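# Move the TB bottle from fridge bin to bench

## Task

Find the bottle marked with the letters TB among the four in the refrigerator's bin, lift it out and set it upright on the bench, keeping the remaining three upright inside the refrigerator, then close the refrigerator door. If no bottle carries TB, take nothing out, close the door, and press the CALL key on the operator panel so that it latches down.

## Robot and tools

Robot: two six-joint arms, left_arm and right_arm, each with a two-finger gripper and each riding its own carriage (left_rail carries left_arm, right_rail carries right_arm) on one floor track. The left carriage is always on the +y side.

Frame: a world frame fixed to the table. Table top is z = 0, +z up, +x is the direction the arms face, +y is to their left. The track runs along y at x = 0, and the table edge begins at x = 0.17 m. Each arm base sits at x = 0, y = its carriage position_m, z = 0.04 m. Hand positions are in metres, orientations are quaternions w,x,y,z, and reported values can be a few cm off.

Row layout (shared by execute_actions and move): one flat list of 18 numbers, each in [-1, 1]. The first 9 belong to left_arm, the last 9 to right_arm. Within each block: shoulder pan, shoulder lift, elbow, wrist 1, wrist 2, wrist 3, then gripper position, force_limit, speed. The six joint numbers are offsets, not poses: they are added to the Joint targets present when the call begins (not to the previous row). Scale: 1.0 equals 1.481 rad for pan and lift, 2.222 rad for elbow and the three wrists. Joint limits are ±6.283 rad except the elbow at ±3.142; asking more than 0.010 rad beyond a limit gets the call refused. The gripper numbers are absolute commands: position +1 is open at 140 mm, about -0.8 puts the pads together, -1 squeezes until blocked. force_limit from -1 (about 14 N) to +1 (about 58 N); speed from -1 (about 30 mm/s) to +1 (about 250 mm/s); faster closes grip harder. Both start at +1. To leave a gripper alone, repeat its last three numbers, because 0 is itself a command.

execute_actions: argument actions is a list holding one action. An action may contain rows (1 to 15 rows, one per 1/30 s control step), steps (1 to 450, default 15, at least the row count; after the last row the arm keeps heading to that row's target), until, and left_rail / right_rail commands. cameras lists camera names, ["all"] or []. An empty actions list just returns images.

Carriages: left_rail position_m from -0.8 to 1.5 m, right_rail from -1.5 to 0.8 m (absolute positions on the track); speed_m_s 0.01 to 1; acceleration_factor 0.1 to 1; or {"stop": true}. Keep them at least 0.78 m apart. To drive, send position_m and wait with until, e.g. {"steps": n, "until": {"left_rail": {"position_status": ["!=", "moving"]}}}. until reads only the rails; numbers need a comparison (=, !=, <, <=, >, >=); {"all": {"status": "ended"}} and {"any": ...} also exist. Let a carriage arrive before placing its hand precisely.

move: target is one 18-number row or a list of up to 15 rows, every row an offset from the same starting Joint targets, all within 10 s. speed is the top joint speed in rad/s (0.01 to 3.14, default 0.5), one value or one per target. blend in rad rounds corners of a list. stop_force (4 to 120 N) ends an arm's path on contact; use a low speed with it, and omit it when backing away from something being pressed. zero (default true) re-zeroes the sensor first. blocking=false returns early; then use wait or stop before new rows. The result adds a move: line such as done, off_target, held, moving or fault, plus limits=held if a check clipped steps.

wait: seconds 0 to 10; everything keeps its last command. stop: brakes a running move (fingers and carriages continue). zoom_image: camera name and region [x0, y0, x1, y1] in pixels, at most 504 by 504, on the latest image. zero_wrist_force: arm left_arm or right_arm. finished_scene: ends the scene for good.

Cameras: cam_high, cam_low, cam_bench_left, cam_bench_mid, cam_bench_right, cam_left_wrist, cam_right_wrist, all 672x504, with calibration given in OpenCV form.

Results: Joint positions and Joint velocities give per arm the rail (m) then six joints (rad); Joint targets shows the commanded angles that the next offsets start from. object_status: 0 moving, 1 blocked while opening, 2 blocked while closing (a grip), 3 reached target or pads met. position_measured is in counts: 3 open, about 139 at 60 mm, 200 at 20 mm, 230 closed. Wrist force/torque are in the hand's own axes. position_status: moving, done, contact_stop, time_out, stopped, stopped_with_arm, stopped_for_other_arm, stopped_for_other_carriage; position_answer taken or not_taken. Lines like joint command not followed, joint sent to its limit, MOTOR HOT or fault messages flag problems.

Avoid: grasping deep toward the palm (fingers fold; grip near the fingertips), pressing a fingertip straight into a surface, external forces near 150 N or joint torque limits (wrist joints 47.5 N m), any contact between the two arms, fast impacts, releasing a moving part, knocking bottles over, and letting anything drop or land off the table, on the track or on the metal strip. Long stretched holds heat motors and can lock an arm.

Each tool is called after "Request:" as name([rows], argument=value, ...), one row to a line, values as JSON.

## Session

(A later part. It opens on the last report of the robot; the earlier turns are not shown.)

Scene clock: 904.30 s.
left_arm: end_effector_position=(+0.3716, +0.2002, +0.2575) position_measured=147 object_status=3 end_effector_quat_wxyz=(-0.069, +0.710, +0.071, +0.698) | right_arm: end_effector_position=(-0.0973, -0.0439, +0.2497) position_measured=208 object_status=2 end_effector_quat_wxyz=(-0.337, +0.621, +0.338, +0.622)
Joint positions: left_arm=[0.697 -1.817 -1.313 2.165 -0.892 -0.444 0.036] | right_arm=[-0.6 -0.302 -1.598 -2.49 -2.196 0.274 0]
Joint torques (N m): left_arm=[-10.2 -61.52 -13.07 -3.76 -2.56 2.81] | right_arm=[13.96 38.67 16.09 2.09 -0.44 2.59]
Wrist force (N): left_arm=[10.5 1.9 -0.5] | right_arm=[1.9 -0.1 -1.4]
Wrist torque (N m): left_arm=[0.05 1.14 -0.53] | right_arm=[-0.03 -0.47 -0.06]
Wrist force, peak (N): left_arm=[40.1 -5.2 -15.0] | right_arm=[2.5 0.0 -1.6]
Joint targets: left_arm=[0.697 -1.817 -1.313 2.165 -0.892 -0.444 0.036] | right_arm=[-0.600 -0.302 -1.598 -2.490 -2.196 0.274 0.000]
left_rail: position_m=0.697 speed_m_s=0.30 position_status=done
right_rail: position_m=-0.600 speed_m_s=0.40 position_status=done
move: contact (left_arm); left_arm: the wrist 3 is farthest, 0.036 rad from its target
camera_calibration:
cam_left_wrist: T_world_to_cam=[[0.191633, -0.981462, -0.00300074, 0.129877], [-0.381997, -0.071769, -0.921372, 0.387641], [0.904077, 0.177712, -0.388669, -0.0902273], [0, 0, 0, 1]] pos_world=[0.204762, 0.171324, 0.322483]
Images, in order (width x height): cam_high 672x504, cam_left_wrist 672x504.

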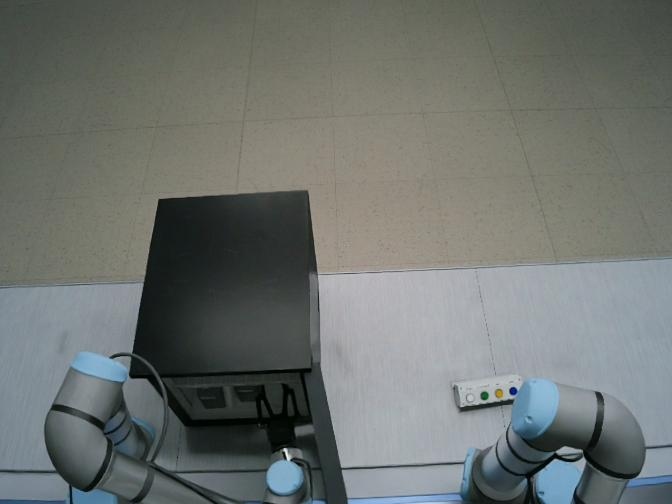

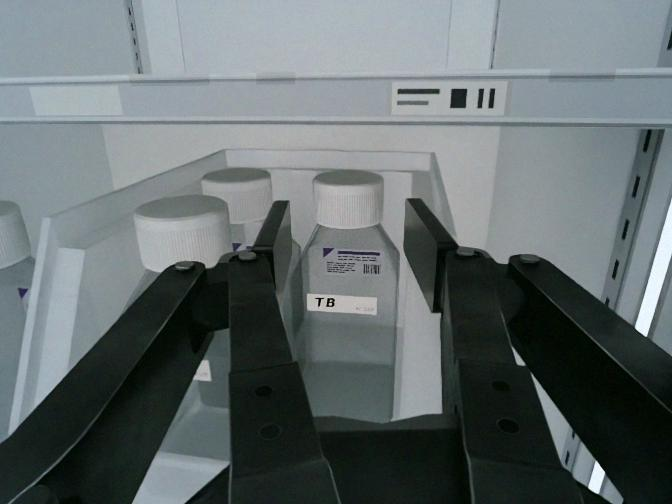

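Request:
move(target=[0.0189,-0.0695,0.0097,-0.0924,-0.0022,0.1172,-0.145,-1,-1,0,0,0,0,0,0,-1,-1,-1], speed=0.15, cameras=["cam_left_wrist"])

Scene clock: 931.77 s.
left_arm: end_effector_position=(+0.3821, +0.1994, +0.2670) position_measured=147 object_status=3 end_effector_quat_wxyz=(-0.068, +0.751, +0.079, +0.652) | right_arm: end_effector_position=(-0.0973, -0.0439, +0.2497) position_measured=208 object_status=2 end_effector_quat_wxyz=(-0.337, +0.621, +0.338, +0.622)
Joint positions: left_arm=[0.697 -1.789 -1.416 2.187 -1.098 -0.449 0.296] | right_arm=[-0.6 -0.302 -1.598 -2.49 -2.196 0.274 0]
Joint torques (N m): left_arm=[16.55 -63.31 -21.43 -3.72 -1.2 2.43] | right_arm=[10.31 37.99 16.57 2.1 -0.31 2.58]
Wrist force (N): left_arm=[-3.8 -1.6 -2.6] | right_arm=[4.0 0.5 -1.6]
Wrist torque (N m): left_arm=[-0.07 0.63 -0.07] | right_arm=[0.01 -0.51 -0.03]
Wrist force, peak (N): left_arm=[11.5 2.0 -0.3] | right_arm=[4.5 0.1 -1.3]
Joint targets: left_arm=[0.697 -1.789 -1.416 2.187 -1.098 -0.449 0.296] | right_arm=[-0.600 -0.302 -1.598 -2.490 -2.196 0.274 0.000]
left_rail: position_m=0.697 speed_m_s=0.30 position_status=done
right_rail: position_m=-0.600 speed_m_s=0.40 position_status=done
move: done
camera_calibration:
cam_left_wrist: T_world_to_cam=[[0.203209, -0.979132, -0.00264593, 0.12212], [-0.488483, -0.099037, -0.866935, 0.432005], [0.848582, 0.177461, -0.498414, -0.0453413], [0, 0, 0, 1]] pos_world=[0.224687, 0.170402, 0.352244]
Images, in order (width x height): cam_left_wrist 672x504.

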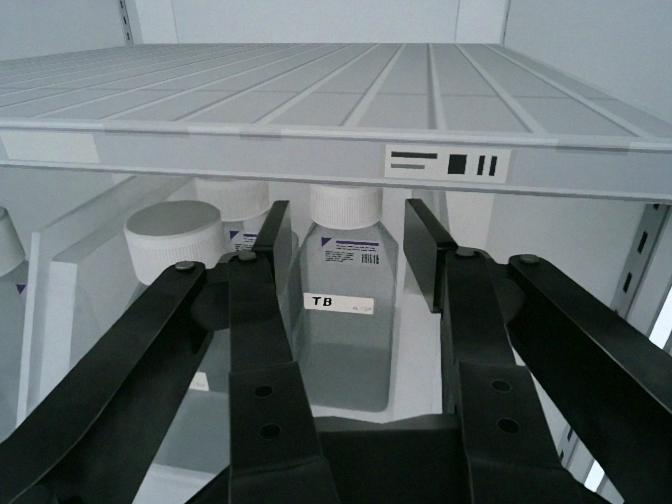

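Request:
move(target=[0.0411,0.0149,-0.0072,-0.0109,0.0113,0.0093,-0.145,-1,-1,0,0,0,0,0,0,-1,-1,-1], speed=0.08, stop_force=8, cameras=["cam_left_wrist","cam_high"])

Scene clock: 953.77 s.
left_arm: end_effector_position=(+0.4042, +0.2011, +0.2642) position_measured=147 object_status=3 end_effector_quat_wxyz=(-0.077, +0.750, +0.089, +0.651) | right_arm: end_effector_position=(-0.0973, -0.0439, +0.2497) position_measured=208 object_status=2 end_effector_quat_wxyz=(-0.337, +0.621, +0.338, +0.622)
Joint positions: left_arm=[0.697 -1.744 -1.4 2.175 -1.116 -0.431 0.311] | right_arm=[-0.6 -0.302 -1.598 -2.49 -2.196 0.274 0]
Joint torques (N m): left_arm=[-13.01 -56.86 -16.94 2.25 -2.7 -1.44] | right_arm=[9.05 38.85 16.37 2.32 -0.34 1.96]
Wrist force (N): left_arm=[11.2 -0.6 -0.6] | right_arm=[1.6 0.0 -1.1]
Wrist torque (N m): left_arm=[0.05 0.35 -0.50] | right_arm=[0.00 -0.45 -0.07]
Wrist force, peak (N): left_arm=[16.0 -3.8 -10.9] | right_arm=[4.5 0.5 -1.2]
Joint targets: left_arm=[0.697 -1.744 -1.400 2.175 -1.116 -0.431 0.311] | right_arm=[-0.600 -0.302 -1.598 -2.490 -2.196 0.274 0.000]
left_rail: position_m=0.697 speed_m_s=0.30 position_status=done
right_rail: position_m=-0.600 speed_m_s=0.40 position_status=done
move: contact (left_arm); left_arm: the shoulder pan is farthest, 0.016 rad from its target
camera_calibration:
cam_left_wrist: T_world_to_cam=[[0.228074, -0.97364, -0.00290838, 0.108227], [-0.485857, -0.111222, -0.866933, 0.441842], [0.843757, 0.199138, -0.498416, -0.068254], [0, 0, 0, 1]] pos_world=[0.247578, 0.168109, 0.349343]
Images, in order (width x height): cam_high 672x504, cam_left_wrist 672x504.

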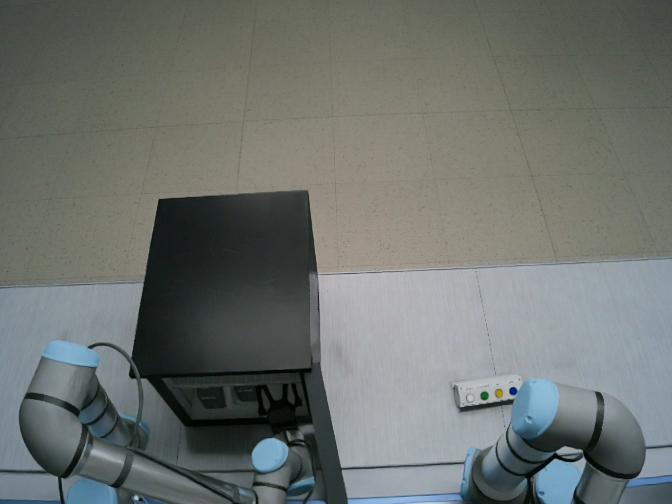

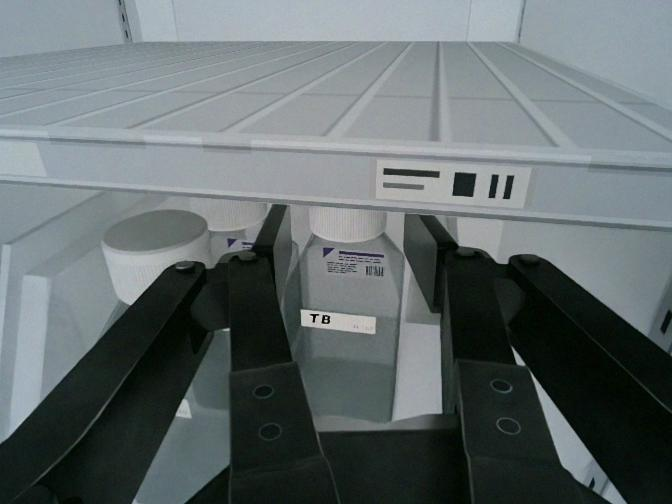

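Request:
move([
  [-0.0304,-0.0108,0.0054,0.0081,-0.0081,-0.0068,-0.145,-1,-1,0,0,0,0,0,0,-1,-1,-1],
  [-0.2149,-0.1767,0.0725,-0.0336,-0.0543,0.0628,-0.145,-1,-1,0,0,0,0,0,0,-1,-1,-1],
], speed=0.15, blend=[0.01,0])

Request:
execute_actions([
  {"left_rail":{"position_m":0.892,"speed_m_s":0.3,"acceleration_factor":0.3},"rows":[[0,0,0,0,0,0,-1,-1,-0.5,0,0,0,0,0,0,-1,-1,-1]],"steps":90},
], cameras=["cam_left_wrist"])

Scene clock: 988.80 s.
left_arm: end_effector_position=(+0.2701, +0.2178, +0.2818) position_measured=147 object_status=3 end_effector_quat_wxyz=(+0.000, +0.793, +0.000, +0.609) | right_arm: end_effector_position=(-0.0973, -0.0439, +0.2497) position_measured=208 object_status=2 end_effector_quat_wxyz=(-0.337, +0.621, +0.338, +0.622)
Joint positions: left_arm=[0.697 -2.062 -1.662 2.336 -1.19 -0.551 0.451] | right_arm=[-0.6 -0.302 -1.598 -2.49 -2.196 0.274 0]
Joint torques (N m): left_arm=[-8.46 -43.09 -26.61 -4.48 -0.7 2.32] | right_arm=[8.23 37.84 18.01 2.19 -0.41 2.17]
Wrist force (N): left_arm=[-2.7 -1.1 -2.7] | right_arm=[3.8 0.7 -1.1]
Wrist torque (N m): left_arm=[-0.07 0.51 -0.03] | right_arm=[0.05 -0.48 -0.03]
Wrist force, peak (N): left_arm=[12.0 -0.4 -1.0] | right_arm=[4.2 0.6 -1.6]
Joint targets: left_arm=[0.697 -2.062 -1.662 2.336 -1.190 -0.551 0.451] | right_arm=[-0.600 -0.302 -1.598 -2.490 -2.196 0.274 0.000]
left_rail: position_m=0.697 speed_m_s=0.30 position_status=done
right_rail: position_m=-0.600 speed_m_s=0.40 position_status=done
move: done

Scene clock: 992.00 s.
left_arm: end_effector_position=(+0.2701, +0.4128, +0.2818) position_measured=232 object_status=3 end_effector_quat_wxyz=(+0.000, +0.793, +0.000, +0.609) | right_arm: end_effector_position=(-0.0973, -0.0439, +0.2497) position_measured=208 object_status=2 end_effector_quat_wxyz=(-0.337, +0.621, +0.338, +0.622)
Joint positions: left_arm=[0.892 -2.062 -1.662 2.336 -1.19 -0.551 0.451] | right_arm=[-0.6 -0.302 -1.598 -2.49 -2.196 0.274 0]
Joint torques (N m): left_arm=[1.04 -16.11 -55.89 -3.6 1.9 2.15] | right_arm=[10.22 40.32 17.07 2.06 -0.77 2]
Wrist force (N): left_arm=[-2.9 -1.5 -2.8] | right_arm=[3.8 0.5 -1.5]
Wrist torque (N m): left_arm=[-0.16 0.54 -0.03] | right_arm=[0.00 -0.48 -0.03]
Wrist force, peak (N): left_arm=[-3.2 -3.1 -2.8] | right_arm=[4.3 0.6 -1.3]
Joint targets: left_arm=[0.892 -2.062 -1.662 2.336 -1.190 -0.551 0.451] | right_arm=[-0.600 -0.302 -1.598 -2.490 -2.196 0.274 0.000]
left_rail: position_m=0.892 speed_m_s=0.30 position_status=done
right_rail: position_m=-0.600 speed_m_s=0.40 position_status=done
camera_calibration:
cam_left_wrist: T_world_to_cam=[[-0.00634331, -0.999974, -0.00334036, 0.419293], [-0.599784, 0.00647753, -0.800136, 0.378887], [0.800137, -0.00307201, -0.599809, 0.135466], [0, 0, 0, 1]] pos_world=[0.121518, 0.417244, 0.385815]
Images, in order (width x height): cam_left_wrist 672x504.

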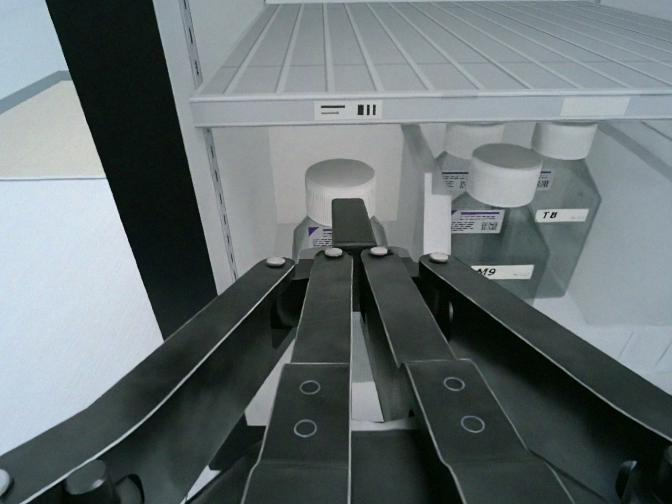

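Request:
move(target=[0.0244,0.3292,0.0136,-0.0008,0.0432,-0.203,-1,-1,-0.5,0,0,0,0,0,0,-1,-1,-1], speed=0.2, cameras=["cam_left_wrist"])

Request:
move(target=[0.1647,0.0027,-0.0037,0.0019,0.1098,0,-1,-1,-0.5,0,0,0,0,0,0,-1,-1,-1], speed=0.08, stop_force=12, cameras=["cam_left_wrist"])

Scene clock: 1001.97 s.
left_arm: end_effector_position=(+0.2998, +0.4128, +0.1350) position_measured=232 object_status=3 end_effector_quat_wxyz=(+0.000, +0.707, +0.000, +0.707) | right_arm: end_effector_position=(-0.0973, -0.0439, +0.2497) position_measured=208 object_status=2 end_effector_quat_wxyz=(-0.337, +0.621, +0.338, +0.622)
Joint positions: left_arm=[0.892 -2.026 -1.174 2.366 -1.192 -0.455 0] | right_arm=[-0.6 -0.302 -1.598 -2.49 -2.196 0.274 0]
Joint torques (N m): left_arm=[18.1 -31.52 -3.6 -2.43 1.58 -1.73] | right_arm=[8.03 39 18.11 2.33 -0.8 1.8]
Wrist force (N): left_arm=[-3.7 -2.1 -3.4] | right_arm=[3.8 0.4 -1.0]
Wrist torque (N m): left_arm=[-0.10 0.65 0.11] | right_arm=[0.01 -0.50 -0.03]
Wrist force, peak (N): left_arm=[-4.9 -2.2 -3.3] | right_arm=[4.2 0.3 -1.6]
Joint targets: left_arm=[0.892 -2.026 -1.174 2.366 -1.192 -0.455 0.000] | right_arm=[-0.600 -0.302 -1.598 -2.490 -2.196 0.274 0.000]
left_rail: position_m=0.892 speed_m_s=0.30 position_status=done
right_rail: position_m=-0.600 speed_m_s=0.40 position_status=done
move: done
camera_calibration:
cam_left_wrist: T_world_to_cam=[[-0.00487007, -0.999981, -0.00383794, 0.418622], [-0.372722, 0.00537662, -0.927927, 0.228883], [0.92793, -0.00308859, -0.372741, -0.0453947], [0, 0, 0, 1]] pos_world=[0.129472, 0.417243, 0.197073]
Images, in order (width x height): cam_left_wrist 672x504.

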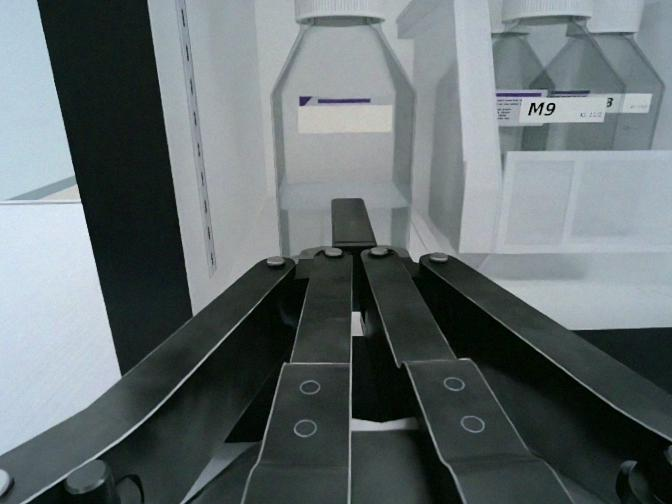

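Scene clock: 1006.00 s.
left_arm: end_effector_position=(+0.4158, +0.4128, +0.1349) position_measured=232 object_status=3 end_effector_quat_wxyz=(+0.000, +0.707, +0.000, +0.707) | right_arm: end_effector_position=(-0.0973, -0.0439, +0.2497) position_measured=208 object_status=2 end_effector_quat_wxyz=(-0.337, +0.621, +0.338, +0.622)
Joint positions: left_arm=[0.892 -1.782 -1.17 2.358 -1.188 -0.211 0] | right_arm=[-0.6 -0.302 -1.598 -2.49 -2.196 0.274 0]
Joint torques (N m): left_arm=[17.71 -32.27 -32.6 3.84 1.64 -1.54] | right_arm=[5.48 41 18.74 2.59 -0.54 2.11]
Wrist force (N): left_arm=[-2.1 -1.7 -4.7] | right_arm=[3.6 0.6 -1.1]
Wrist torque (N m): left_arm=[-0.04 0.63 0.03] | right_arm=[0.04 -0.47 -0.03]
Wrist force, peak (N): left_arm=[-3.7 -2.2 -5.4] | right_arm=[4.4 0.8 -1.3]
Joint targets: left_arm=[0.892 -1.782 -1.170 2.358 -1.188 -0.211 0.000] | right_arm=[-0.600 -0.302 -1.598 -2.490 -2.196 0.274 0.000]
left_rail: position_m=0.892 speed_m_s=0.30 position_status=done
right_rail: position_m=-0.600 speed_m_s=0.40 position_status=done
move: done
camera_calibration:
cam_left_wrist: T_world_to_cam=[[-0.00487044, -0.999981, -0.00383965, 0.419086], [-0.372549, 0.00537776, -0.927997, 0.271904], [0.928, -0.00308929, -0.372568, -0.153161], [0, 0, 0, 1]] pos_world=[0.245472, 0.417143, 0.196873]
Images, in order (width x height): cam_left_wrist 672x504.

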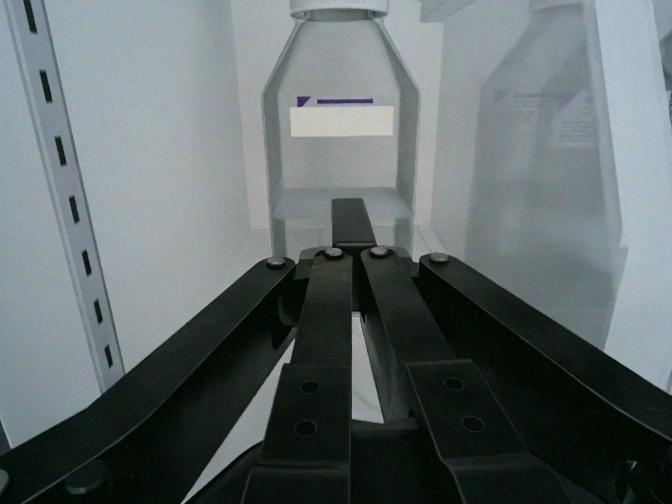

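Request:
move([
  [-0.1647,-0.0027,0.0037,-0.0019,-0.1098,0,-1,-1,-0.5,0,0,0,0,0,0,-1,-1,-1],
  [-0.1891,-0.3319,-0.0099,-0.0011,-0.153,0.203,-1,-1,-0.5,0,0,0,0,0,0,-1,-1,-1],
], speed=0.25, blend=[0.01,0])

Request:
execute_actions([
  {"left_rail":{"position_m":0.777,"speed_m_s":0.3,"acceleration_factor":0.3},"rows":[[0,0,0,0,0,0,-0.05,-1,-0.5,0,0,0,0,0,0,-1,-1,-1]],"steps":75},
], cameras=["cam_left_wrist"])

Request:
zoom_image(camera="cam_left_wrist", region=[150, 50, 550, 350])

Scene clock: 1017.00 s.
left_arm: end_effector_position=(+0.2701, +0.4128, +0.2818) position_measured=232 object_status=3 end_effector_quat_wxyz=(+0.000, +0.793, +0.000, +0.609) | right_arm: end_effector_position=(-0.0973, -0.0439, +0.2497) position_measured=208 object_status=2 end_effector_quat_wxyz=(-0.337, +0.621, +0.338, +0.622)
Joint positions: left_arm=[0.892 -2.062 -1.661 2.336 -1.19 -0.551 0.451] | right_arm=[-0.6 -0.302 -1.598 -2.49 -2.196 0.274 0]
Joint torques (N m): left_arm=[-9.65 -42.5 -56.01 2.57 -0.96 2.29] | right_arm=[5.31 40.31 17.8 2.32 -0.49 1.97]
Wrist force (N): left_arm=[-2.9 -1.8 -2.5] | right_arm=[3.8 0.5 -1.4]
Wrist torque (N m): left_arm=[-0.23 0.54 -0.03] | right_arm=[0.01 -0.49 -0.03]
Wrist force, peak (N): left_arm=[-4.7 -2.0 -5.0] | right_arm=[4.3 0.5 -1.6]
Joint targets: left_arm=[0.892 -2.062 -1.662 2.336 -1.190 -0.551 0.451] | right_arm=[-0.600 -0.302 -1.598 -2.490 -2.196 0.274 0.000]
left_rail: position_m=0.892 speed_m_s=0.30 position_status=done
right_rail: position_m=-0.600 speed_m_s=0.40 position_status=done
move: done

Scene clock: 1019.70 s.
left_arm: end_effector_position=(+0.2701, +0.2978, +0.2819) position_measured=135 object_status=3 end_effector_quat_wxyz=(+0.000, +0.793, +0.000, +0.609) | right_arm: end_effector_position=(-0.0973, -0.0439, +0.2497) position_measured=208 object_status=2 end_effector_quat_wxyz=(-0.337, +0.621, +0.338, +0.622)
Joint positions: left_arm=[0.777 -2.062 -1.662 2.336 -1.19 -0.551 0.451] | right_arm=[-0.6 -0.302 -1.598 -2.49 -2.196 0.274 0]
Joint torques (N m): left_arm=[6.3 -35.87 -26.74 -2.21 2.5 2.35] | right_arm=[5.9 41.53 19.45 2.23 -1.15 1.42]
Wrist force (N): left_arm=[-3.0 -1.6 -2.4] | right_arm=[4.1 0.7 -1.4]
Wrist torque (N m): left_arm=[-0.18 0.58 -0.03] | right_arm=[0.04 -0.55 -0.03]
Wrist force, peak (N): left_arm=[-3.3 -2.7 -3.0] | right_arm=[4.2 0.2 -1.3]
Joint targets: left_arm=[0.777 -2.062 -1.662 2.336 -1.190 -0.551 0.451] | right_arm=[-0.600 -0.302 -1.598 -2.490 -2.196 0.274 0.000]
left_rail: position_m=0.777 speed_m_s=0.30 position_status=done
right_rail: position_m=-0.600 speed_m_s=0.40 position_status=done
camera_calibration:
cam_left_wrist: T_world_to_cam=[[-0.00642424, -0.999974, -0.00328163, 0.304283], [-0.599783, 0.00647907, -0.800136, 0.379631], [0.800137, -0.003172, -0.599809, 0.135143], [0, 0, 0, 1]] pos_world=[0.121518, 0.302244, 0.385815]
Images, in order (width x height): cam_left_wrist 672x504.

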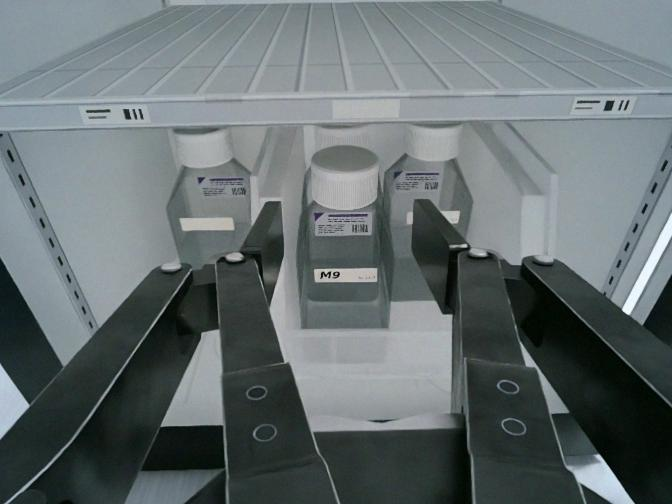

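Scaled by 1.260 from the camera's 672x504 image, which has a finer 960x720 frame.

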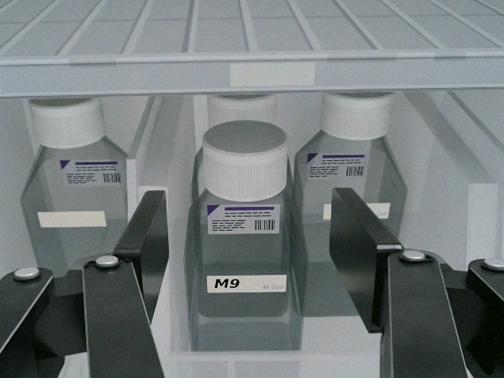

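Request:
execute_actions([
  {"left_rail":{"position_m":0.7735,"speed_m_s":0.05},"steps":60,"until":{"left_rail":{"position_status":["!=","moving"]}}},
])

Request:
move([
  [0.0791,0.0052,0.0212,-0.0772,0.044,0.0594,-0.05,-1,-0.5,0,0,0,0,0,0,-1,-1,-1],
  [0.1623,0.0244,0.0432,-0.1978,0.0857,0.1527,-0.05,-1,-0.5,0,0,0,0,0,0,-1,-1,-1],
], speed=0.12, blend=[0.02,0], stop_force=12, cameras=["cam_left_wrist"])

Scene clock: 1026.20 s.
left_arm: end_effector_position=(+0.2701, +0.2943, +0.2818) position_measured=135 object_status=3 end_effector_quat_wxyz=(+0.000, +0.793, +0.000, +0.609) | right_arm: end_effector_position=(-0.0973, -0.0439, +0.2497) position_measured=208 object_status=2 end_effector_quat_wxyz=(-0.337, +0.621, +0.338, +0.622)
Joint positions: left_arm=[0.773 -2.062 -1.662 2.336 -1.19 -0.551 0.451] | right_arm=[-0.6 -0.302 -1.598 -2.49 -2.196 0.274 0]
Joint torques (N m): left_arm=[14.49 -21.47 -30.6 -3.86 2.53 2.14] | right_arm=[3.4 38.72 20.65 1.99 -1.16 2.17]
Wrist force (N): left_arm=[-2.6 -2.0 -2.8] | right_arm=[3.8 0.4 -1.1]
Wrist torque (N m): left_arm=[-0.28 0.50 -0.03] | right_arm=[-0.01 -0.49 -0.03]
Wrist force, peak (N): left_arm=[-3.5 -1.8 -2.7] | right_arm=[4.3 0.6 -1.2]
Joint targets: left_arm=[0.774 -2.062 -1.662 2.336 -1.190 -0.551 0.451] | right_arm=[-0.600 -0.302 -1.598 -2.490 -2.196 0.274 0.000]
Tool commands: left_gripper/position=-0.05 left_gripper/force_limit=-1.0 left_gripper/speed=-0.5 right_gripper/position=-1.0 right_gripper/force_limit=-1.0 right_gripper/speed=-1.0
left_rail: position_m=0.773 position_m_goal=0.774 speed_m_s=0.05 position_status=done
right_rail: position_m=-0.600 speed_m_s=0.40 position_status=done

Scene clock: 1030.83 s.
left_arm: end_effector_position=(+0.3858, +0.2942, +0.2504) position_measured=135 object_status=3 end_effector_quat_wxyz=(+0.000, +0.793, +0.000, +0.609) | right_arm: end_effector_position=(-0.0973, -0.0439, +0.2497) position_measured=208 object_status=2 end_effector_quat_wxyz=(-0.337, +0.621, +0.338, +0.622)
Joint positions: left_arm=[0.774 -1.822 -1.626 2.432 -1.63 -0.361 0.79] | right_arm=[-0.6 -0.302 -1.598 -2.49 -2.196 0.274 0]
Joint torques (N m): left_arm=[17.54 -9.93 -22.8 -6.29 3.74 2.4] | right_arm=[4.65 41.36 21.09 1.84 -1.04 1.75]
Wrist force (N): left_arm=[-2.9 -1.4 -3.5] | right_arm=[4.2 0.4 -1.2]
Wrist torque (N m): left_arm=[-0.03 0.44 -0.10] | right_arm=[-0.02 -0.57 -0.03]
Wrist force, peak (N): left_arm=[-3.3 -2.3 -3.9] | right_arm=[4.5 0.4 -1.7]
Joint targets: left_arm=[0.774 -1.822 -1.626 2.432 -1.630 -0.361 0.790] | right_arm=[-0.600 -0.302 -1.598 -2.490 -2.196 0.274 0.000]
left_rail: position_m=0.774 speed_m_s=0.05 position_status=done
right_rail: position_m=-0.600 speed_m_s=0.40 position_status=done
move: done
camera_calibration:
cam_left_wrist: T_world_to_cam=[[-0.00567507, -0.999981, -0.00258685, 0.300901], [-0.600149, 0.00547514, -0.79987, 0.424281], [0.799868, -0.00298683, -0.600168, 0.0237774], [0, 0, 0, 1]] pos_world=[0.23732, 0.298643, 0.354418]
Images, in order (width x height): cam_left_wrist 672x504.

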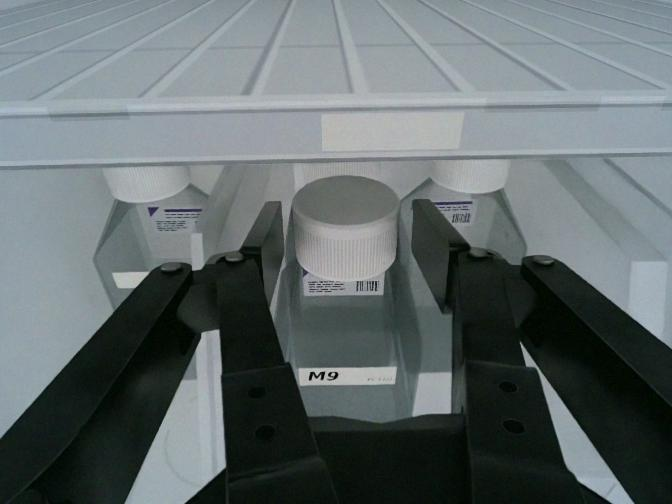

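Request:
execute_actions([
  {"rows":[[0,0,0,0,0,0,-1,1,-1,0,0,0,0,0,0,-1,-1,-1]],"steps":75},
])

Request:
move(target=[-0.0073,-0.0176,-0.0071,0.028,-0.0033,-0.0099,-1,1,-1,0,0,0,0,0,0,-1,-1,-1], speed=0.1, cameras=["cam_left_wrist"])

Scene clock: 1037.07 s.
left_arm: end_effector_position=(+0.3858, +0.2942, +0.2504) position_measured=162 object_status=2 end_effector_quat_wxyz=(+0.000, +0.793, +0.000, +0.609) | right_arm: end_effector_position=(-0.0973, -0.0439, +0.2497) position_measured=208 object_status=2 end_effector_quat_wxyz=(-0.337, +0.621, +0.338, +0.622)
Joint positions: left_arm=[0.774 -1.822 -1.626 2.432 -1.63 -0.361 0.79] | right_arm=[-0.6 -0.302 -1.598 -2.49 -2.196 0.274 0]
Joint torques (N m): left_arm=[10.51 -9.83 -29.54 -6.17 1.46 0.99] | right_arm=[3.32 41.18 19.05 2.07 -1.25 1.78]
Wrist force (N): left_arm=[3.4 -5.6 -6.6] | right_arm=[3.3 0.4 -1.5]
Wrist torque (N m): left_arm=[0.10 0.55 0.16] | right_arm=[-0.06 -0.45 -0.04]
Wrist force, peak (N): left_arm=[3.7 -5.8 -7.2] | right_arm=[4.2 0.6 -1.5]
Joint targets: left_arm=[0.774 -1.822 -1.626 2.432 -1.630 -0.361 0.790] | right_arm=[-0.600 -0.302 -1.598 -2.490 -2.196 0.274 0.000]
left_rail: position_m=0.774 speed_m_s=0.05 position_status=done
right_rail: position_m=-0.600 speed_m_s=0.40 position_status=done

Scene clock: 1038.13 s.
left_arm: end_effector_position=(+0.3808, +0.2943, +0.2644) position_measured=162 object_status=2 end_effector_quat_wxyz=(+0.000, +0.793, +0.000, +0.609) | right_arm: end_effector_position=(-0.0973, -0.0439, +0.2497) position_measured=208 object_status=2 end_effector_quat_wxyz=(-0.337, +0.621, +0.338, +0.622)
Joint positions: left_arm=[0.774 -1.833 -1.652 2.416 -1.568 -0.368 0.768] | right_arm=[-0.6 -0.302 -1.598 -2.49 -2.196 0.274 0]
Joint torques (N m): left_arm=[-12 -47.29 -56.4 1.04 0.94 -1.88] | right_arm=[2.72 43.12 19.8 2.01 -1.55 1.83]
Wrist force (N): left_arm=[-6.7 -1.6 -2.3] | right_arm=[4.2 0.4 -1.4]
Wrist torque (N m): left_arm=[-0.11 0.40 0.09] | right_arm=[-0.01 -0.55 -0.02]
Wrist force, peak (N): left_arm=[3.4 -5.4 -7.4] | right_arm=[4.3 0.5 -1.2]
Joint targets: left_arm=[0.774 -1.833 -1.652 2.416 -1.568 -0.368 0.768] | right_arm=[-0.600 -0.302 -1.598 -2.490 -2.196 0.274 0.000]
left_rail: position_m=0.774 speed_m_s=0.05 position_status=done
right_rail: position_m=-0.600 speed_m_s=0.40 position_status=done
move: done
camera_calibration:
cam_left_wrist: T_world_to_cam=[[-0.00577793, -0.99998, -0.00238788, 0.300959], [-0.600084, 0.00537746, -0.799919, 0.43251], [0.799916, -0.00318894, -0.600104, 0.0362056], [0, 0, 0, 1]] pos_world=[0.23232, 0.298743, 0.368419]
Images, in order (width x height): cam_left_wrist 672x504.

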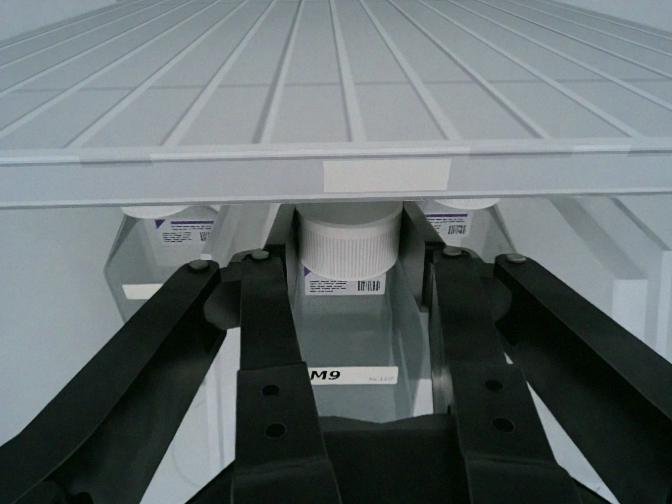

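Request:
move([
  [-0.0618,0.1071,-0.0368,0.2591,0.0049,-0.2823,-1,1,-1,0,0,0,0,0,0,-1,-1,-1],
  [-0.0994,0.229,-0.0625,0.4061,-0.0261,-0.4692,-1,1,-1,0,0,0,0,0,0,-1,-1,-1],
  [-0.1176,0.3261,-0.0775,0.476,-0.0614,-0.574,-1,1,-1,0,0,0,0,0,0,-1,-1,-1],
  [-0.1257,0.3784,-0.0862,0.5099,-0.0867,-0.6242,-1,1,-1,0,0,0,0,0,0,-1,-1,-1],
], speed=0.22, blend=[0.03,0.02,0.02,0], stop_force=20, cameras=["cam_left_wrist"])

Request:
move([
  [-0.0182,0.0117,-0.0047,0.0191,-0.023,-0.014,-1,1,-1,0,0,0,0,0,0,-1,-1,-1],
  [-0.0377,-0.0005,-0.0083,0.0398,-0.0421,-0.0158,-1,1,-1,0,0,0,0,0,0,-1,-1,-1],
  [-0.1201,-0.0242,-0.0145,0.0189,-0.0833,0.0403,-1,1,-1,0,0,0,0,0,0,-1,-1,-1],
], speed=0.12, blend=[0.01,0.01,0], stop_force=15)

Scene clock: 1052.83 s.
left_arm: end_effector_position=(+0.2829, +0.2945, +0.2712) position_measured=162 object_status=2 end_effector_quat_wxyz=(+0.000, +0.574, +0.000, +0.819) | right_arm: end_effector_position=(-0.0973, -0.0439, +0.2497) position_measured=208 object_status=2 end_effector_quat_wxyz=(-0.337, +0.621, +0.338, +0.622)
Joint positions: left_arm=[0.773 -2.019 -1.091 2.224 -0.435 -0.561 -0.619] | right_arm=[-0.6 -0.302 -1.598 -2.49 -2.196 0.274 0]
Joint torques (N m): left_arm=[-11.5 -38.41 -32.09 8.28 -4.83 -1.71] | right_arm=[3.51 39.09 19.56 1.62 -1 1.78]
Wrist force (N): left_arm=[-6.3 -2.1 -5.1] | right_arm=[4.0 0.5 -1.3]
Wrist torque (N m): left_arm=[0.00 0.20 0.11] | right_arm=[0.01 -0.48 -0.02]
Wrist force, peak (N): left_arm=[-7.3 -2.5 -6.1] | right_arm=[4.6 0.6 -1.4]
Joint targets: left_arm=[0.774 -2.019 -1.091 2.224 -0.435 -0.561 -0.619] | right_arm=[-0.600 -0.302 -1.598 -2.490 -2.196 0.274 0.000]
left_rail: position_m=0.773 position_m_goal=0.774 speed_m_s=0.05 position_status=done
right_rail: position_m=-0.600 speed_m_s=0.40 position_status=done
move: done
camera_calibration:
cam_left_wrist: T_world_to_cam=[[-0.00306108, -0.999982, -0.00517788, 0.300553], [-0.0325956, 0.00527492, -0.999455, 0.272778], [0.999464, -0.00289063, -0.0326112, -0.0918877], [0, 0, 0, 1]] pos_world=[0.10165, 0.298843, 0.271189]
Images, in order (width x height): cam_left_wrist 672x504.

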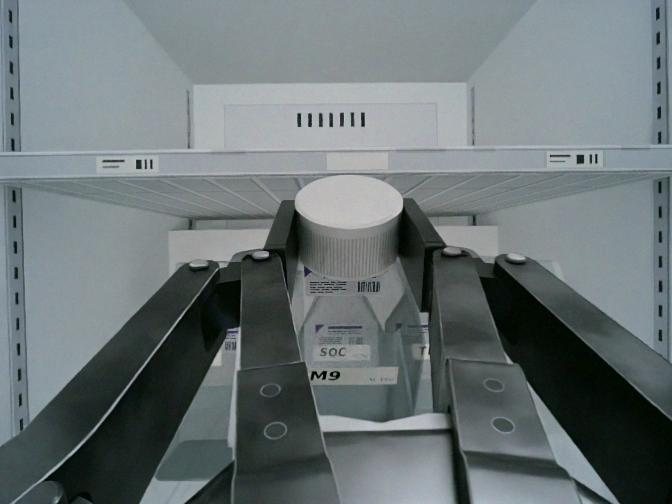

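Scene clock: 1055.73 s.
left_arm: end_effector_position=(+0.1772, +0.2944, +0.3242) position_measured=162 object_status=2 end_effector_quat_wxyz=(+0.000, +0.537, +0.000, +0.843) | right_arm: end_effector_position=(-0.0973, -0.0439, +0.2497) position_measured=208 object_status=2 end_effector_quat_wxyz=(-0.337, +0.621, +0.338, +0.622)
Joint positions: left_arm=[0.773 -2.197 -1.127 2.192 -0.393 -0.746 -0.529] | right_arm=[-0.6 -0.302 -1.598 -2.49 -2.196 0.274 0]
Joint torques (N m): left_arm=[-9.65 -72.91 -34.62 1.47 -4.41 2.64] | right_arm=[2.97 41.96 20.58 1.93 -1.58 1.54]
Wrist force (N): left_arm=[-7.1 -1.6 -6.6] | right_arm=[4.2 0.4 -1.1]
Wrist torque (N m): left_arm=[0.03 0.35 -0.06] | right_arm=[-0.01 -0.54 -0.02]
Wrist force, peak (N): left_arm=[-7.0 -1.6 -8.4] | right_arm=[4.5 0.2 -1.0]
Joint targets: left_arm=[0.774 -2.197 -1.127 2.192 -0.393 -0.746 -0.529] | right_arm=[-0.600 -0.302 -1.598 -2.490 -2.196 0.274 0.000]
left_rail: position_m=0.773 position_m_goal=0.774 speed_m_s=0.05 position_status=done
right_rail: position_m=-0.600 speed_m_s=0.40 position_status=done
move: done

Request:
move(target=[-0.0251,-0.3752,0.0104,-0.2477,0.018,0.3822,-1,1,-1,0,0,0,0,0,0,-1,-1,-1], speed=0.3)

Request:
execute_actions([
  {"left_rail":{"position_m":0.8918,"speed_m_s":0.2,"acceleration_factor":0.2},"steps":200,"until":{"left_rail":{"position_status":["!=","moving"]}}},
], cameras=["cam_left_wrist"])

Request:
move([
  [0.1158,0.0145,0.0543,-0.1116,0.0693,0.0587,-1,1,-1,0,0,0,0,0,0,-1,-1,-1],
  [0.2492,0.023,0.0873,-0.2537,0.1416,0.1743,-1,1,-1,0,0,0,0,0,0,-1,-1,-1],
], speed=0.15, blend=[0.03,0], stop_force=12, cameras=["cam_left_wrist"])

Scene clock: 1064.37 s.
left_arm: end_effector_position=(+0.1757, +0.2946, +0.3413) position_measured=162 object_status=2 end_effector_quat_wxyz=(+0.000, +0.793, +0.000, +0.609) | right_arm: end_effector_position=(-0.0973, -0.0439, +0.2497) position_measured=208 object_status=2 end_effector_quat_wxyz=(-0.337, +0.621, +0.338, +0.622)
Joint positions: left_arm=[0.773 -2.234 -1.683 2.215 -0.943 -0.706 0.32] | right_arm=[-0.6 -0.302 -1.598 -2.49 -2.196 0.274 0]
Joint torques (N m): left_arm=[-9.57 -46 -30.75 -2.84 2.88 2.65] | right_arm=[2.44 39.84 19.71 1.73 -0.98 1.55]
Wrist force (N): left_arm=[-7.3 -0.9 -1.6] | right_arm=[3.7 0.3 -1.4]
Wrist torque (N m): left_arm=[-0.10 0.60 -0.07] | right_arm=[-0.03 -0.43 -0.02]
Wrist force, peak (N): left_arm=[-7.4 -2.1 -7.2] | right_arm=[4.5 0.5 -1.6]
Joint targets: left_arm=[0.774 -2.234 -1.683 2.215 -0.943 -0.706 0.320] | right_arm=[-0.600 -0.302 -1.598 -2.490 -2.196 0.274 0.000]
left_rail: position_m=0.773 position_m_goal=0.774 speed_m_s=0.05 position_status=done
right_rail: position_m=-0.600 speed_m_s=0.40 position_status=done
move: done

Scene clock: 1065.77 s.
left_arm: end_effector_position=(+0.1757, +0.4128, +0.3413) position_measured=162 object_status=2 end_effector_quat_wxyz=(+0.000, +0.793, +0.000, +0.609) | right_arm: end_effector_position=(-0.0973, -0.0439, +0.2497) position_measured=208 object_status=2 end_effector_quat_wxyz=(-0.337, +0.621, +0.338, +0.622)
Joint positions: left_arm=[0.892 -2.234 -1.683 2.215 -0.943 -0.706 0.32] | right_arm=[-0.6 -0.302 -1.598 -2.49 -2.196 0.274 0]
Joint torques (N m): left_arm=[-5.91 -36.81 -35.87 -2.52 -0.45 2.04] | right_arm=[2 35.77 19.99 1.85 -0.76 1.69]
Wrist force (N): left_arm=[-7.3 -1.2 -1.7] | right_arm=[4.1 0.1 -1.6]
Wrist torque (N m): left_arm=[-0.19 0.61 -0.07] | right_arm=[-0.07 -0.50 -0.02]
Wrist force, peak (N): left_arm=[-7.4 -2.6 -1.7] | right_arm=[4.4 0.2 -1.4]
Joint targets: left_arm=[0.892 -2.234 -1.683 2.215 -0.943 -0.706 0.320] | right_arm=[-0.600 -0.302 -1.598 -2.490 -2.196 0.274 0.000]
Tool commands: left_gripper/position=-1.0 left_gripper/force_limit=+1.0 left_gripper/speed=-1.0 right_gripper/position=-1.0 right_gripper/force_limit=-1.0 right_gripper/speed=-1.0
left_rail: position_m=0.892 speed_m_s=0.20 position_status=done
right_rail: position_m=-0.600 speed_m_s=0.40 position_status=done
camera_calibration:
cam_left_wrist: T_world_to_cam=[[-0.0055285, -0.99998, -0.00306545, 0.418651], [-0.600083, 0.00576978, -0.799917, 0.370144], [0.799919, -0.00258282, -0.600102, 0.246538], [0, 0, 0, 1]] pos_world=[0.027221, 0.417143, 0.445316]
Images, in order (width x height): cam_left_wrist 672x504.

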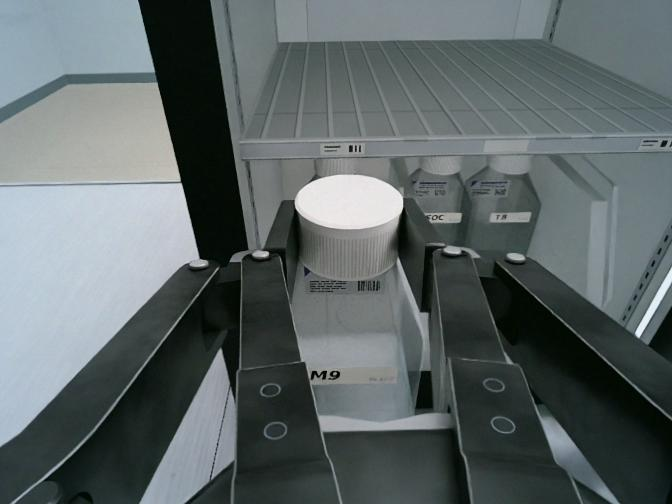

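Scene clock: 1070.53 s.
left_arm: end_effector_position=(+0.3658, +0.4128, +0.2614) position_measured=162 object_status=2 end_effector_quat_wxyz=(+0.000, +0.793, +0.000, +0.609) | right_arm: end_effector_position=(-0.0973, -0.0439, +0.2497) position_measured=208 object_status=2 end_effector_quat_wxyz=(-0.337, +0.621, +0.338, +0.622)
Joint positions: left_arm=[0.892 -1.865 -1.649 2.409 -1.507 -0.391 0.707] | right_arm=[-0.6 -0.302 -1.598 -2.49 -2.196 0.274 0]
Joint torques (N m): left_arm=[17.41 -11.91 -26.41 -5.75 4.39 2.3] | right_arm=[-3.27 38.1 19.92 1.71 -1.25 2.07]
Wrist force (N): left_arm=[-6.4 -2.4 -2.4] | right_arm=[4.0 0.5 -1.6]
Wrist torque (N m): left_arm=[-0.36 0.36 -0.09] | right_arm=[0.01 -0.46 -0.02]
Wrist force, peak (N): left_arm=[-7.5 -1.7 -2.2] | right_arm=[4.6 0.2 -1.4]
Joint targets: left_arm=[0.892 -1.865 -1.649 2.409 -1.507 -0.391 0.707] | right_arm=[-0.600 -0.302 -1.598 -2.490 -2.196 0.274 0.000]
left_rail: position_m=0.892 speed_m_s=0.20 position_status=done
right_rail: position_m=-0.600 speed_m_s=0.40 position_status=done
move: done
camera_calibration:
cam_left_wrist: T_world_to_cam=[[-0.00560873, -0.99998, -0.00300558, 0.419452], [-0.600017, 0.00576981, -0.799966, 0.42031], [0.799967, -0.00268339, -0.600038, 0.0465335], [0, 0, 0, 1]] pos_world=[0.217321, 0.417143, 0.365417]
Images, in order (width x height): cam_left_wrist 672x504.

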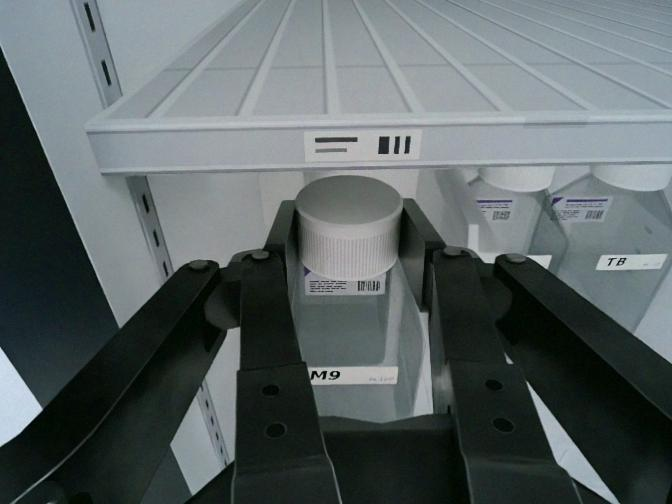

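Lower, release, retreat.

Request:
move(target=[0,0.0263,0.0088,-0.0264,0,0,-1,1,-1,0,0,0,0,0,0,-1,-1,-1], speed=0.03, stop_force=5)

Request:
execute_actions([
  {"rows":[[0,0,0,0,0,0,-0.145,-1,-1,0,0,0,0,0,0,-1,-1,-1]],"steps":40},
], cameras=["cam_left_wrist"])

Scene clock: 1078.40 s.
left_arm: end_effector_position=(+0.3658, +0.4126, +0.2482) position_measured=162 object_status=2 end_effector_quat_wxyz=(+0.000, +0.793, +0.000, +0.609) | right_arm: end_effector_position=(-0.0973, -0.0439, +0.2497) position_measured=208 object_status=2 end_effector_quat_wxyz=(-0.337, +0.621, +0.338, +0.622)
Joint positions: left_arm=[0.892 -1.865 -1.626 2.421 -1.541 -0.391 0.707] | right_arm=[-0.6 -0.302 -1.598 -2.49 -2.196 0.274 0]
Joint torques (N m): left_arm=[12.83 -43.19 -54.28 1.02 1.98 1.39] | right_arm=[1.99 37.96 19.09 1.88 -0.86 1.46]
Wrist force (N): left_arm=[-3.7 -2.1 -3.5] | right_arm=[3.8 0.0 -1.5]
Wrist torque (N m): left_arm=[-0.16 0.50 -0.14] | right_arm=[-0.08 -0.45 -0.02]
Wrist force, peak (N): left_arm=[15.0 -8.4 -11.0] | right_arm=[4.5 0.8 -1.4]
Joint targets: left_arm=[0.892 -1.865 -1.626 2.421 -1.541 -0.391 0.707] | right_arm=[-0.600 -0.302 -1.598 -2.490 -2.196 0.274 0.000]
left_rail: position_m=0.892 speed_m_s=0.20 position_status=done
right_rail: position_m=-0.600 speed_m_s=0.40 position_status=done
move: contact (left_arm); left_arm: the wrist 1 is farthest, 0.024 rad from its target

Scene clock: 1079.93 s.
left_arm: end_effector_position=(+0.3658, +0.4126, +0.2483) position_measured=147 object_status=3 end_effector_quat_wxyz=(+0.000, +0.793, +0.000, +0.609) | right_arm: end_effector_position=(-0.0973, -0.0439, +0.2497) position_measured=208 object_status=2 end_effector_quat_wxyz=(-0.337, +0.621, +0.338, +0.622)
Joint positions: left_arm=[0.892 -1.865 -1.626 2.421 -1.541 -0.391 0.707] | right_arm=[-0.6 -0.302 -1.598 -2.49 -2.196 0.274 0]
Joint torques (N m): left_arm=[6.07 -44.17 -50.57 0.11 3.32 0.23] | right_arm=[1 38.37 21.06 1.76 -0.76 1.46]
Wrist force (N): left_arm=[-3.6 -1.6 -3.5] | right_arm=[3.8 0.3 -1.1]
Wrist torque (N m): left_arm=[-0.10 0.59 -0.11] | right_arm=[0.00 -0.49 -0.03]
Wrist force, peak (N): left_arm=[-5.5 -1.1 -2.6] | right_arm=[4.4 0.1 -1.4]
Joint targets: left_arm=[0.892 -1.865 -1.626 2.421 -1.541 -0.391 0.707] | right_arm=[-0.600 -0.302 -1.598 -2.490 -2.196 0.274 0.000]
left_rail: position_m=0.892 speed_m_s=0.20 position_status=done
right_rail: position_m=-0.600 speed_m_s=0.40 position_status=done
camera_calibration:
cam_left_wrist: T_world_to_cam=[[-0.00568988, -0.999979, -0.00294734, 0.41921], [-0.600082, 0.00577215, -0.799918, 0.409828], [0.799919, -0.00278279, -0.600102, 0.0387477], [0, 0, 0, 1]] pos_world=[0.21732, 0.416943, 0.352317]
Images, in order (width x height): cam_left_wrist 672x504.

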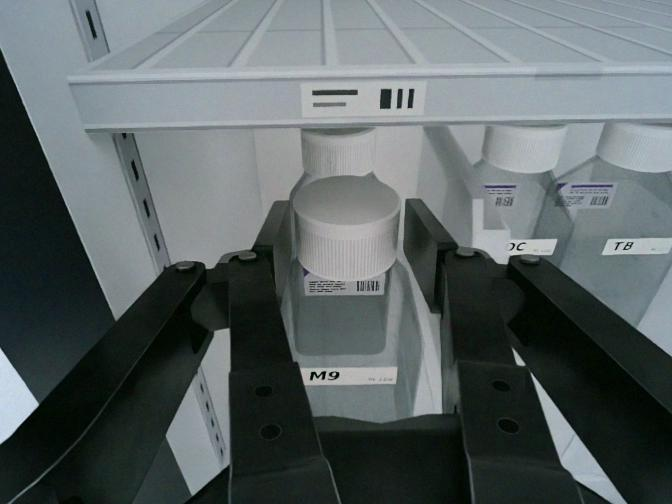

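Request:
move([
  [-0.0546,-0.0191,-0.0171,0.0807,-0.0276,-0.0559,-0.145,-1,-1,0,0,0,0,0,0,-1,-1,-1],
  [-0.1339,-0.0241,-0.0383,0.1577,-0.0719,-0.1154,-0.145,-1,-1,0,0,0,0,0,0,-1,-1,-1],
], speed=0.15, blend=[0.02,0])

Request:
execute_actions([
  {"left_rail":{"position_m":0.83,"speed_m_s":0.3,"acceleration_factor":0.3},"rows":[[0,0,0,0,0,0,-0.11,-1,-1,0,0,0,0,0,0,-1,-1,-1]],"steps":60},
])

Scene clock: 1121.10 s.
left_arm: end_effector_position=(+0.2696, +0.4121, +0.2817) position_measured=147 object_status=3 end_effector_quat_wxyz=(+0.001, +0.793, -0.001, +0.609) | right_arm: end_effector_position=(-0.0973, -0.0439, +0.2497) position_measured=208 object_status=2 end_effector_quat_wxyz=(-0.337, +0.621, +0.338, +0.622)
Joint positions: left_arm=[0.892 -2.063 -1.661 2.336 -1.191 -0.551 0.451] | right_arm=[-0.6 -0.302 -1.598 -2.49 -2.196 0.274 0]
Joint torques (N m): left_arm=[-10 -44.16 -54.5 2.58 -0.48 -2.11] | right_arm=[1.51 37.37 21.84 1.65 -1.16 1.32]
Wrist force (N): left_arm=[-3.3 -1.1 -2.7] | right_arm=[3.9 0.4 -0.9]
Wrist torque (N m): left_arm=[-0.08 0.65 0.12] | right_arm=[0.00 -0.47 -0.03]
Wrist force, peak (N): left_arm=[-3.9 -1.7 -3.8] | right_arm=[4.3 0.4 -1.4]
Joint targets: left_arm=[0.892 -2.063 -1.661 2.336 -1.191 -0.551 0.451] | right_arm=[-0.600 -0.302 -1.598 -2.490 -2.196 0.274 0.000]
left_rail: position_m=0.892 speed_m_s=0.20 position_status=done
right_rail: position_m=-0.600 speed_m_s=0.40 position_status=done
move: done

Scene clock: 1123.30 s.
left_arm: end_effector_position=(+0.2696, +0.3503, +0.2818) position_measured=143 object_status=3 end_effector_quat_wxyz=(+0.001, +0.793, -0.001, +0.609) | right_arm: end_effector_position=(-0.0973, -0.0439, +0.2497) position_measured=208 object_status=2 end_effector_quat_wxyz=(-0.337, +0.621, +0.338, +0.622)
Joint positions: left_arm=[0.83 -2.063 -1.661 2.336 -1.191 -0.551 0.451] | right_arm=[-0.6 -0.302 -1.598 -2.49 -2.196 0.274 0]
Joint torques (N m): left_arm=[0.15 -19.12 -31.52 2.37 1.98 -1.88] | right_arm=[0.92 35.85 21.31 1.85 -1.02 1.02]
Wrist force (N): left_arm=[-3.2 -0.8 -2.4] | right_arm=[4.0 0.4 -0.9]
Wrist torque (N m): left_arm=[-0.01 0.61 0.11] | right_arm=[0.00 -0.54 -0.03]
Wrist force, peak (N): left_arm=[-3.4 -2.0 -3.1] | right_arm=[4.4 0.2 -1.6]
Joint targets: left_arm=[0.830 -2.063 -1.661 2.336 -1.191 -0.551 0.451] | right_arm=[-0.600 -0.302 -1.598 -2.490 -2.196 0.274 0.000]
left_rail: position_m=0.830 speed_m_s=0.30 position_status=done
right_rail: position_m=-0.600 speed_m_s=0.40 position_status=done

Request:
move(target=[0.1458,0.1495,0.018,0.1146,0.2808,-0.203,-0.11,-1,-1,0,0,0,0,0,0,-1,-1,-1], speed=0.2, stop_force=12, cameras=["cam_left_wrist","cam_high"])

Request:
zoom_image(camera="cam_left_wrist", region=[150, 100, 550, 400])

Scene clock: 1133.57 s.
left_arm: end_effector_position=(+0.3731, +0.2627, +0.2482) position_measured=143 object_status=3 end_effector_quat_wxyz=(+0.123, +0.696, -0.123, +0.696) | right_arm: end_effector_position=(-0.0973, -0.0439, +0.2497) position_measured=208 object_status=2 end_effector_quat_wxyz=(-0.337, +0.621, +0.338, +0.622)
Joint positions: left_arm=[0.83 -1.847 -1.44 2.376 -0.936 0.073 0] | right_arm=[-0.6 -0.302 -1.598 -2.49 -2.196 0.274 0]
Joint torques (N m): left_arm=[17.34 -20.11 -15.35 3.51 1.53 -1.51] | right_arm=[0.5 33.89 20.66 1.39 -0.56 0.93]
Wrist force (N): left_arm=[-4.0 -1.5 -3.8] | right_arm=[3.8 -0.1 -1.4]
Wrist torque (N m): left_arm=[-0.09 0.70 0.12] | right_arm=[-0.10 -0.48 -0.03]
Wrist force, peak (N): left_arm=[-4.3 -1.2 -4.3] | right_arm=[4.4 -0.1 -1.4]
Joint targets: left_arm=[0.830 -1.847 -1.440 2.376 -0.936 0.073 0.000] | right_arm=[-0.600 -0.302 -1.598 -2.490 -2.196 0.274 0.000]
left_rail: position_m=0.830 speed_m_s=0.30 position_status=done
right_rail: position_m=-0.600 speed_m_s=0.40 position_status=done
move: done
camera_calibration:
cam_left_wrist: T_world_to_cam=[[-0.346769, -0.937944, -0.00351289, 0.380523], [-0.348222, 0.132218, -0.928041, 0.319578], [0.870915, -0.320593, -0.372462, 0.0329047], [0, 0, 0, 1]] pos_world=[0.21458, 0.325204, 0.310174]
Images, in order (width x height): cam_high 672x504, cam_left_wrist 672x504.

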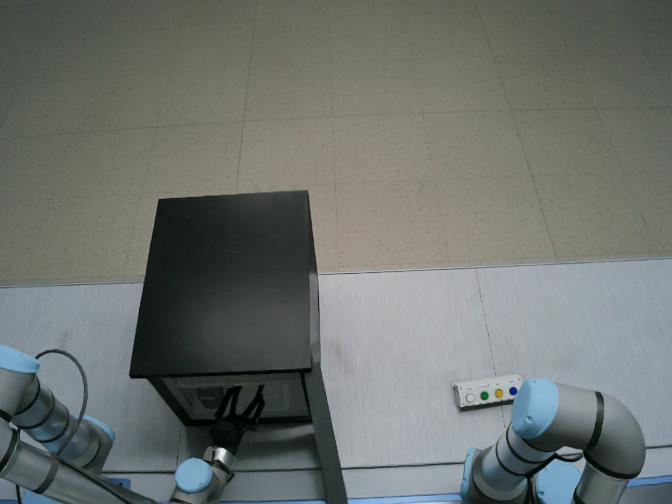

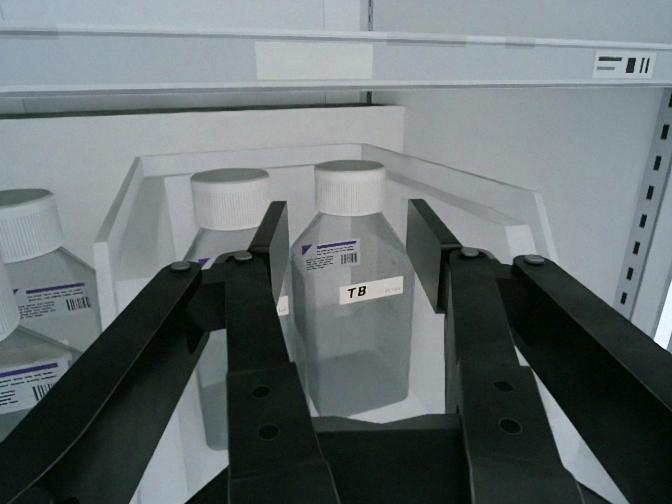

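Scaled by 1.260 from the camera's 672x504 image, which has a finer 960x720 frame.

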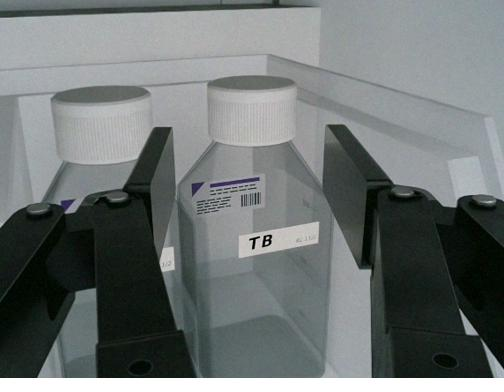

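Request:
execute_actions([
  {"left_rail":{"position_m":0.827,"speed_m_s":0.05},"steps":60,"until":{"left_rail":{"position_status":["!=","moving"]}}},
])

Request:
move(target=[0.07,0.022,-0.0186,0.004,0.0466,0,-0.11,-1,-1,0,0,0,0,0,0,-1,-1,-1], speed=0.06, stop_force=7, cameras=["cam_left_wrist"])

Scene clock: 1143.30 s.
left_arm: end_effector_position=(+0.3732, +0.2598, +0.2482) position_measured=143 object_status=3 end_effector_quat_wxyz=(+0.123, +0.696, -0.123, +0.696) | right_arm: end_effector_position=(-0.0973, -0.0439, +0.2497) position_measured=208 object_status=2 end_effector_quat_wxyz=(-0.337, +0.621, +0.338, +0.622)
Joint positions: left_arm=[0.827 -1.847 -1.44 2.376 -0.936 0.073 0] | right_arm=[-0.6 -0.302 -1.598 -2.49 -2.196 0.274 0]
Joint torques (N m): left_arm=[14.44 -20.68 -23.48 2.59 1.47 -1.71] | right_arm=[-1.48 34.67 21.6 1.25 -0.67 1.01]
Wrist force (N): left_arm=[-3.8 -1.1 -3.7] | right_arm=[3.8 0.3 -1.0]
Wrist torque (N m): left_arm=[-0.01 0.65 0.12] | right_arm=[-0.03 -0.47 -0.03]
Wrist force, peak (N): left_arm=[-4.0 -2.7 -4.3] | right_arm=[4.4 -0.1 -1.6]
Joint targets: left_arm=[0.827 -1.847 -1.440 2.376 -0.936 0.073 0.000] | right_arm=[-0.600 -0.302 -1.598 -2.490 -2.196 0.274 0.000]
Tool commands: left_gripper/position=-0.11 left_gripper/force_limit=-1.0 left_gripper/speed=-1.0 right_gripper/position=-1.0 right_gripper/force_limit=-1.0 right_gripper/speed=-1.0
left_rail: position_m=0.827 speed_m_s=0.05 position_status=done
right_rail: position_m=-0.600 speed_m_s=0.40 position_status=done

Scene clock: 1146.00 s.
left_arm: end_effector_position=(+0.4154, +0.2443, +0.2483) position_measured=143 object_status=3 end_effector_quat_wxyz=(+0.123, +0.696, -0.123, +0.696) | right_arm: end_effector_position=(-0.0973, -0.0439, +0.2497) position_measured=208 object_status=2 end_effector_quat_wxyz=(-0.337, +0.621, +0.338, +0.622)
Joint positions: left_arm=[0.827 -1.744 -1.407 2.334 -0.928 0.176 0] | right_arm=[-0.6 -0.302 -1.598 -2.49 -2.196 0.274 0]
Joint torques (N m): left_arm=[17.6 -24.12 -46.46 2.95 1.59 -1.83] | right_arm=[-2.56 35.58 21.43 1.38 -1.22 0.86]
Wrist force (N): left_arm=[-4.0 -1.6 -3.5] | right_arm=[3.9 0.0 -1.4]
Wrist torque (N m): left_arm=[-0.02 0.74 0.04] | right_arm=[-0.09 -0.52 -0.03]
Wrist force, peak (N): left_arm=[-4.1 -1.2 -4.2] | right_arm=[4.4 0.3 -1.5]
Joint targets: left_arm=[0.827 -1.744 -1.407 2.334 -0.928 0.176 0.000] | right_arm=[-0.600 -0.302 -1.598 -2.490 -2.196 0.274 0.000]
left_rail: position_m=0.827 speed_m_s=0.05 position_status=done
right_rail: position_m=-0.600 speed_m_s=0.40 position_status=done
move: done
camera_calibration:
cam_left_wrist: T_world_to_cam=[[-0.346606, -0.938004, -0.00367969, 0.377867], [-0.348183, 0.132299, -0.928044, 0.336812], [0.870995, -0.320384, -0.372453, -0.009917], [0, 0, 0, 1]] pos_world=[0.256881, 0.306704, 0.310273]
Images, in order (width x height): cam_left_wrist 672x504.

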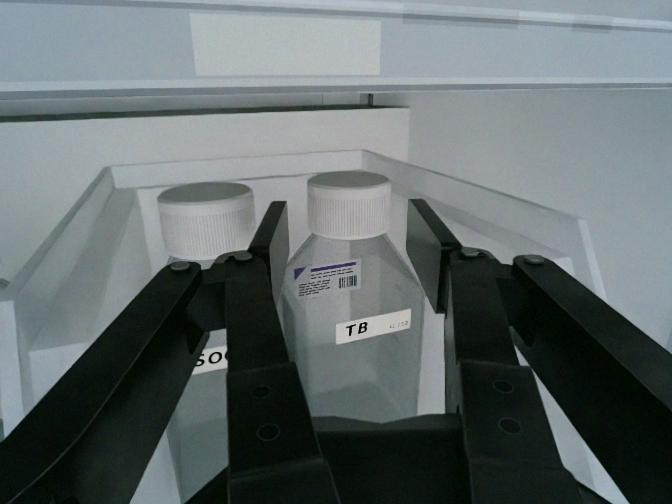

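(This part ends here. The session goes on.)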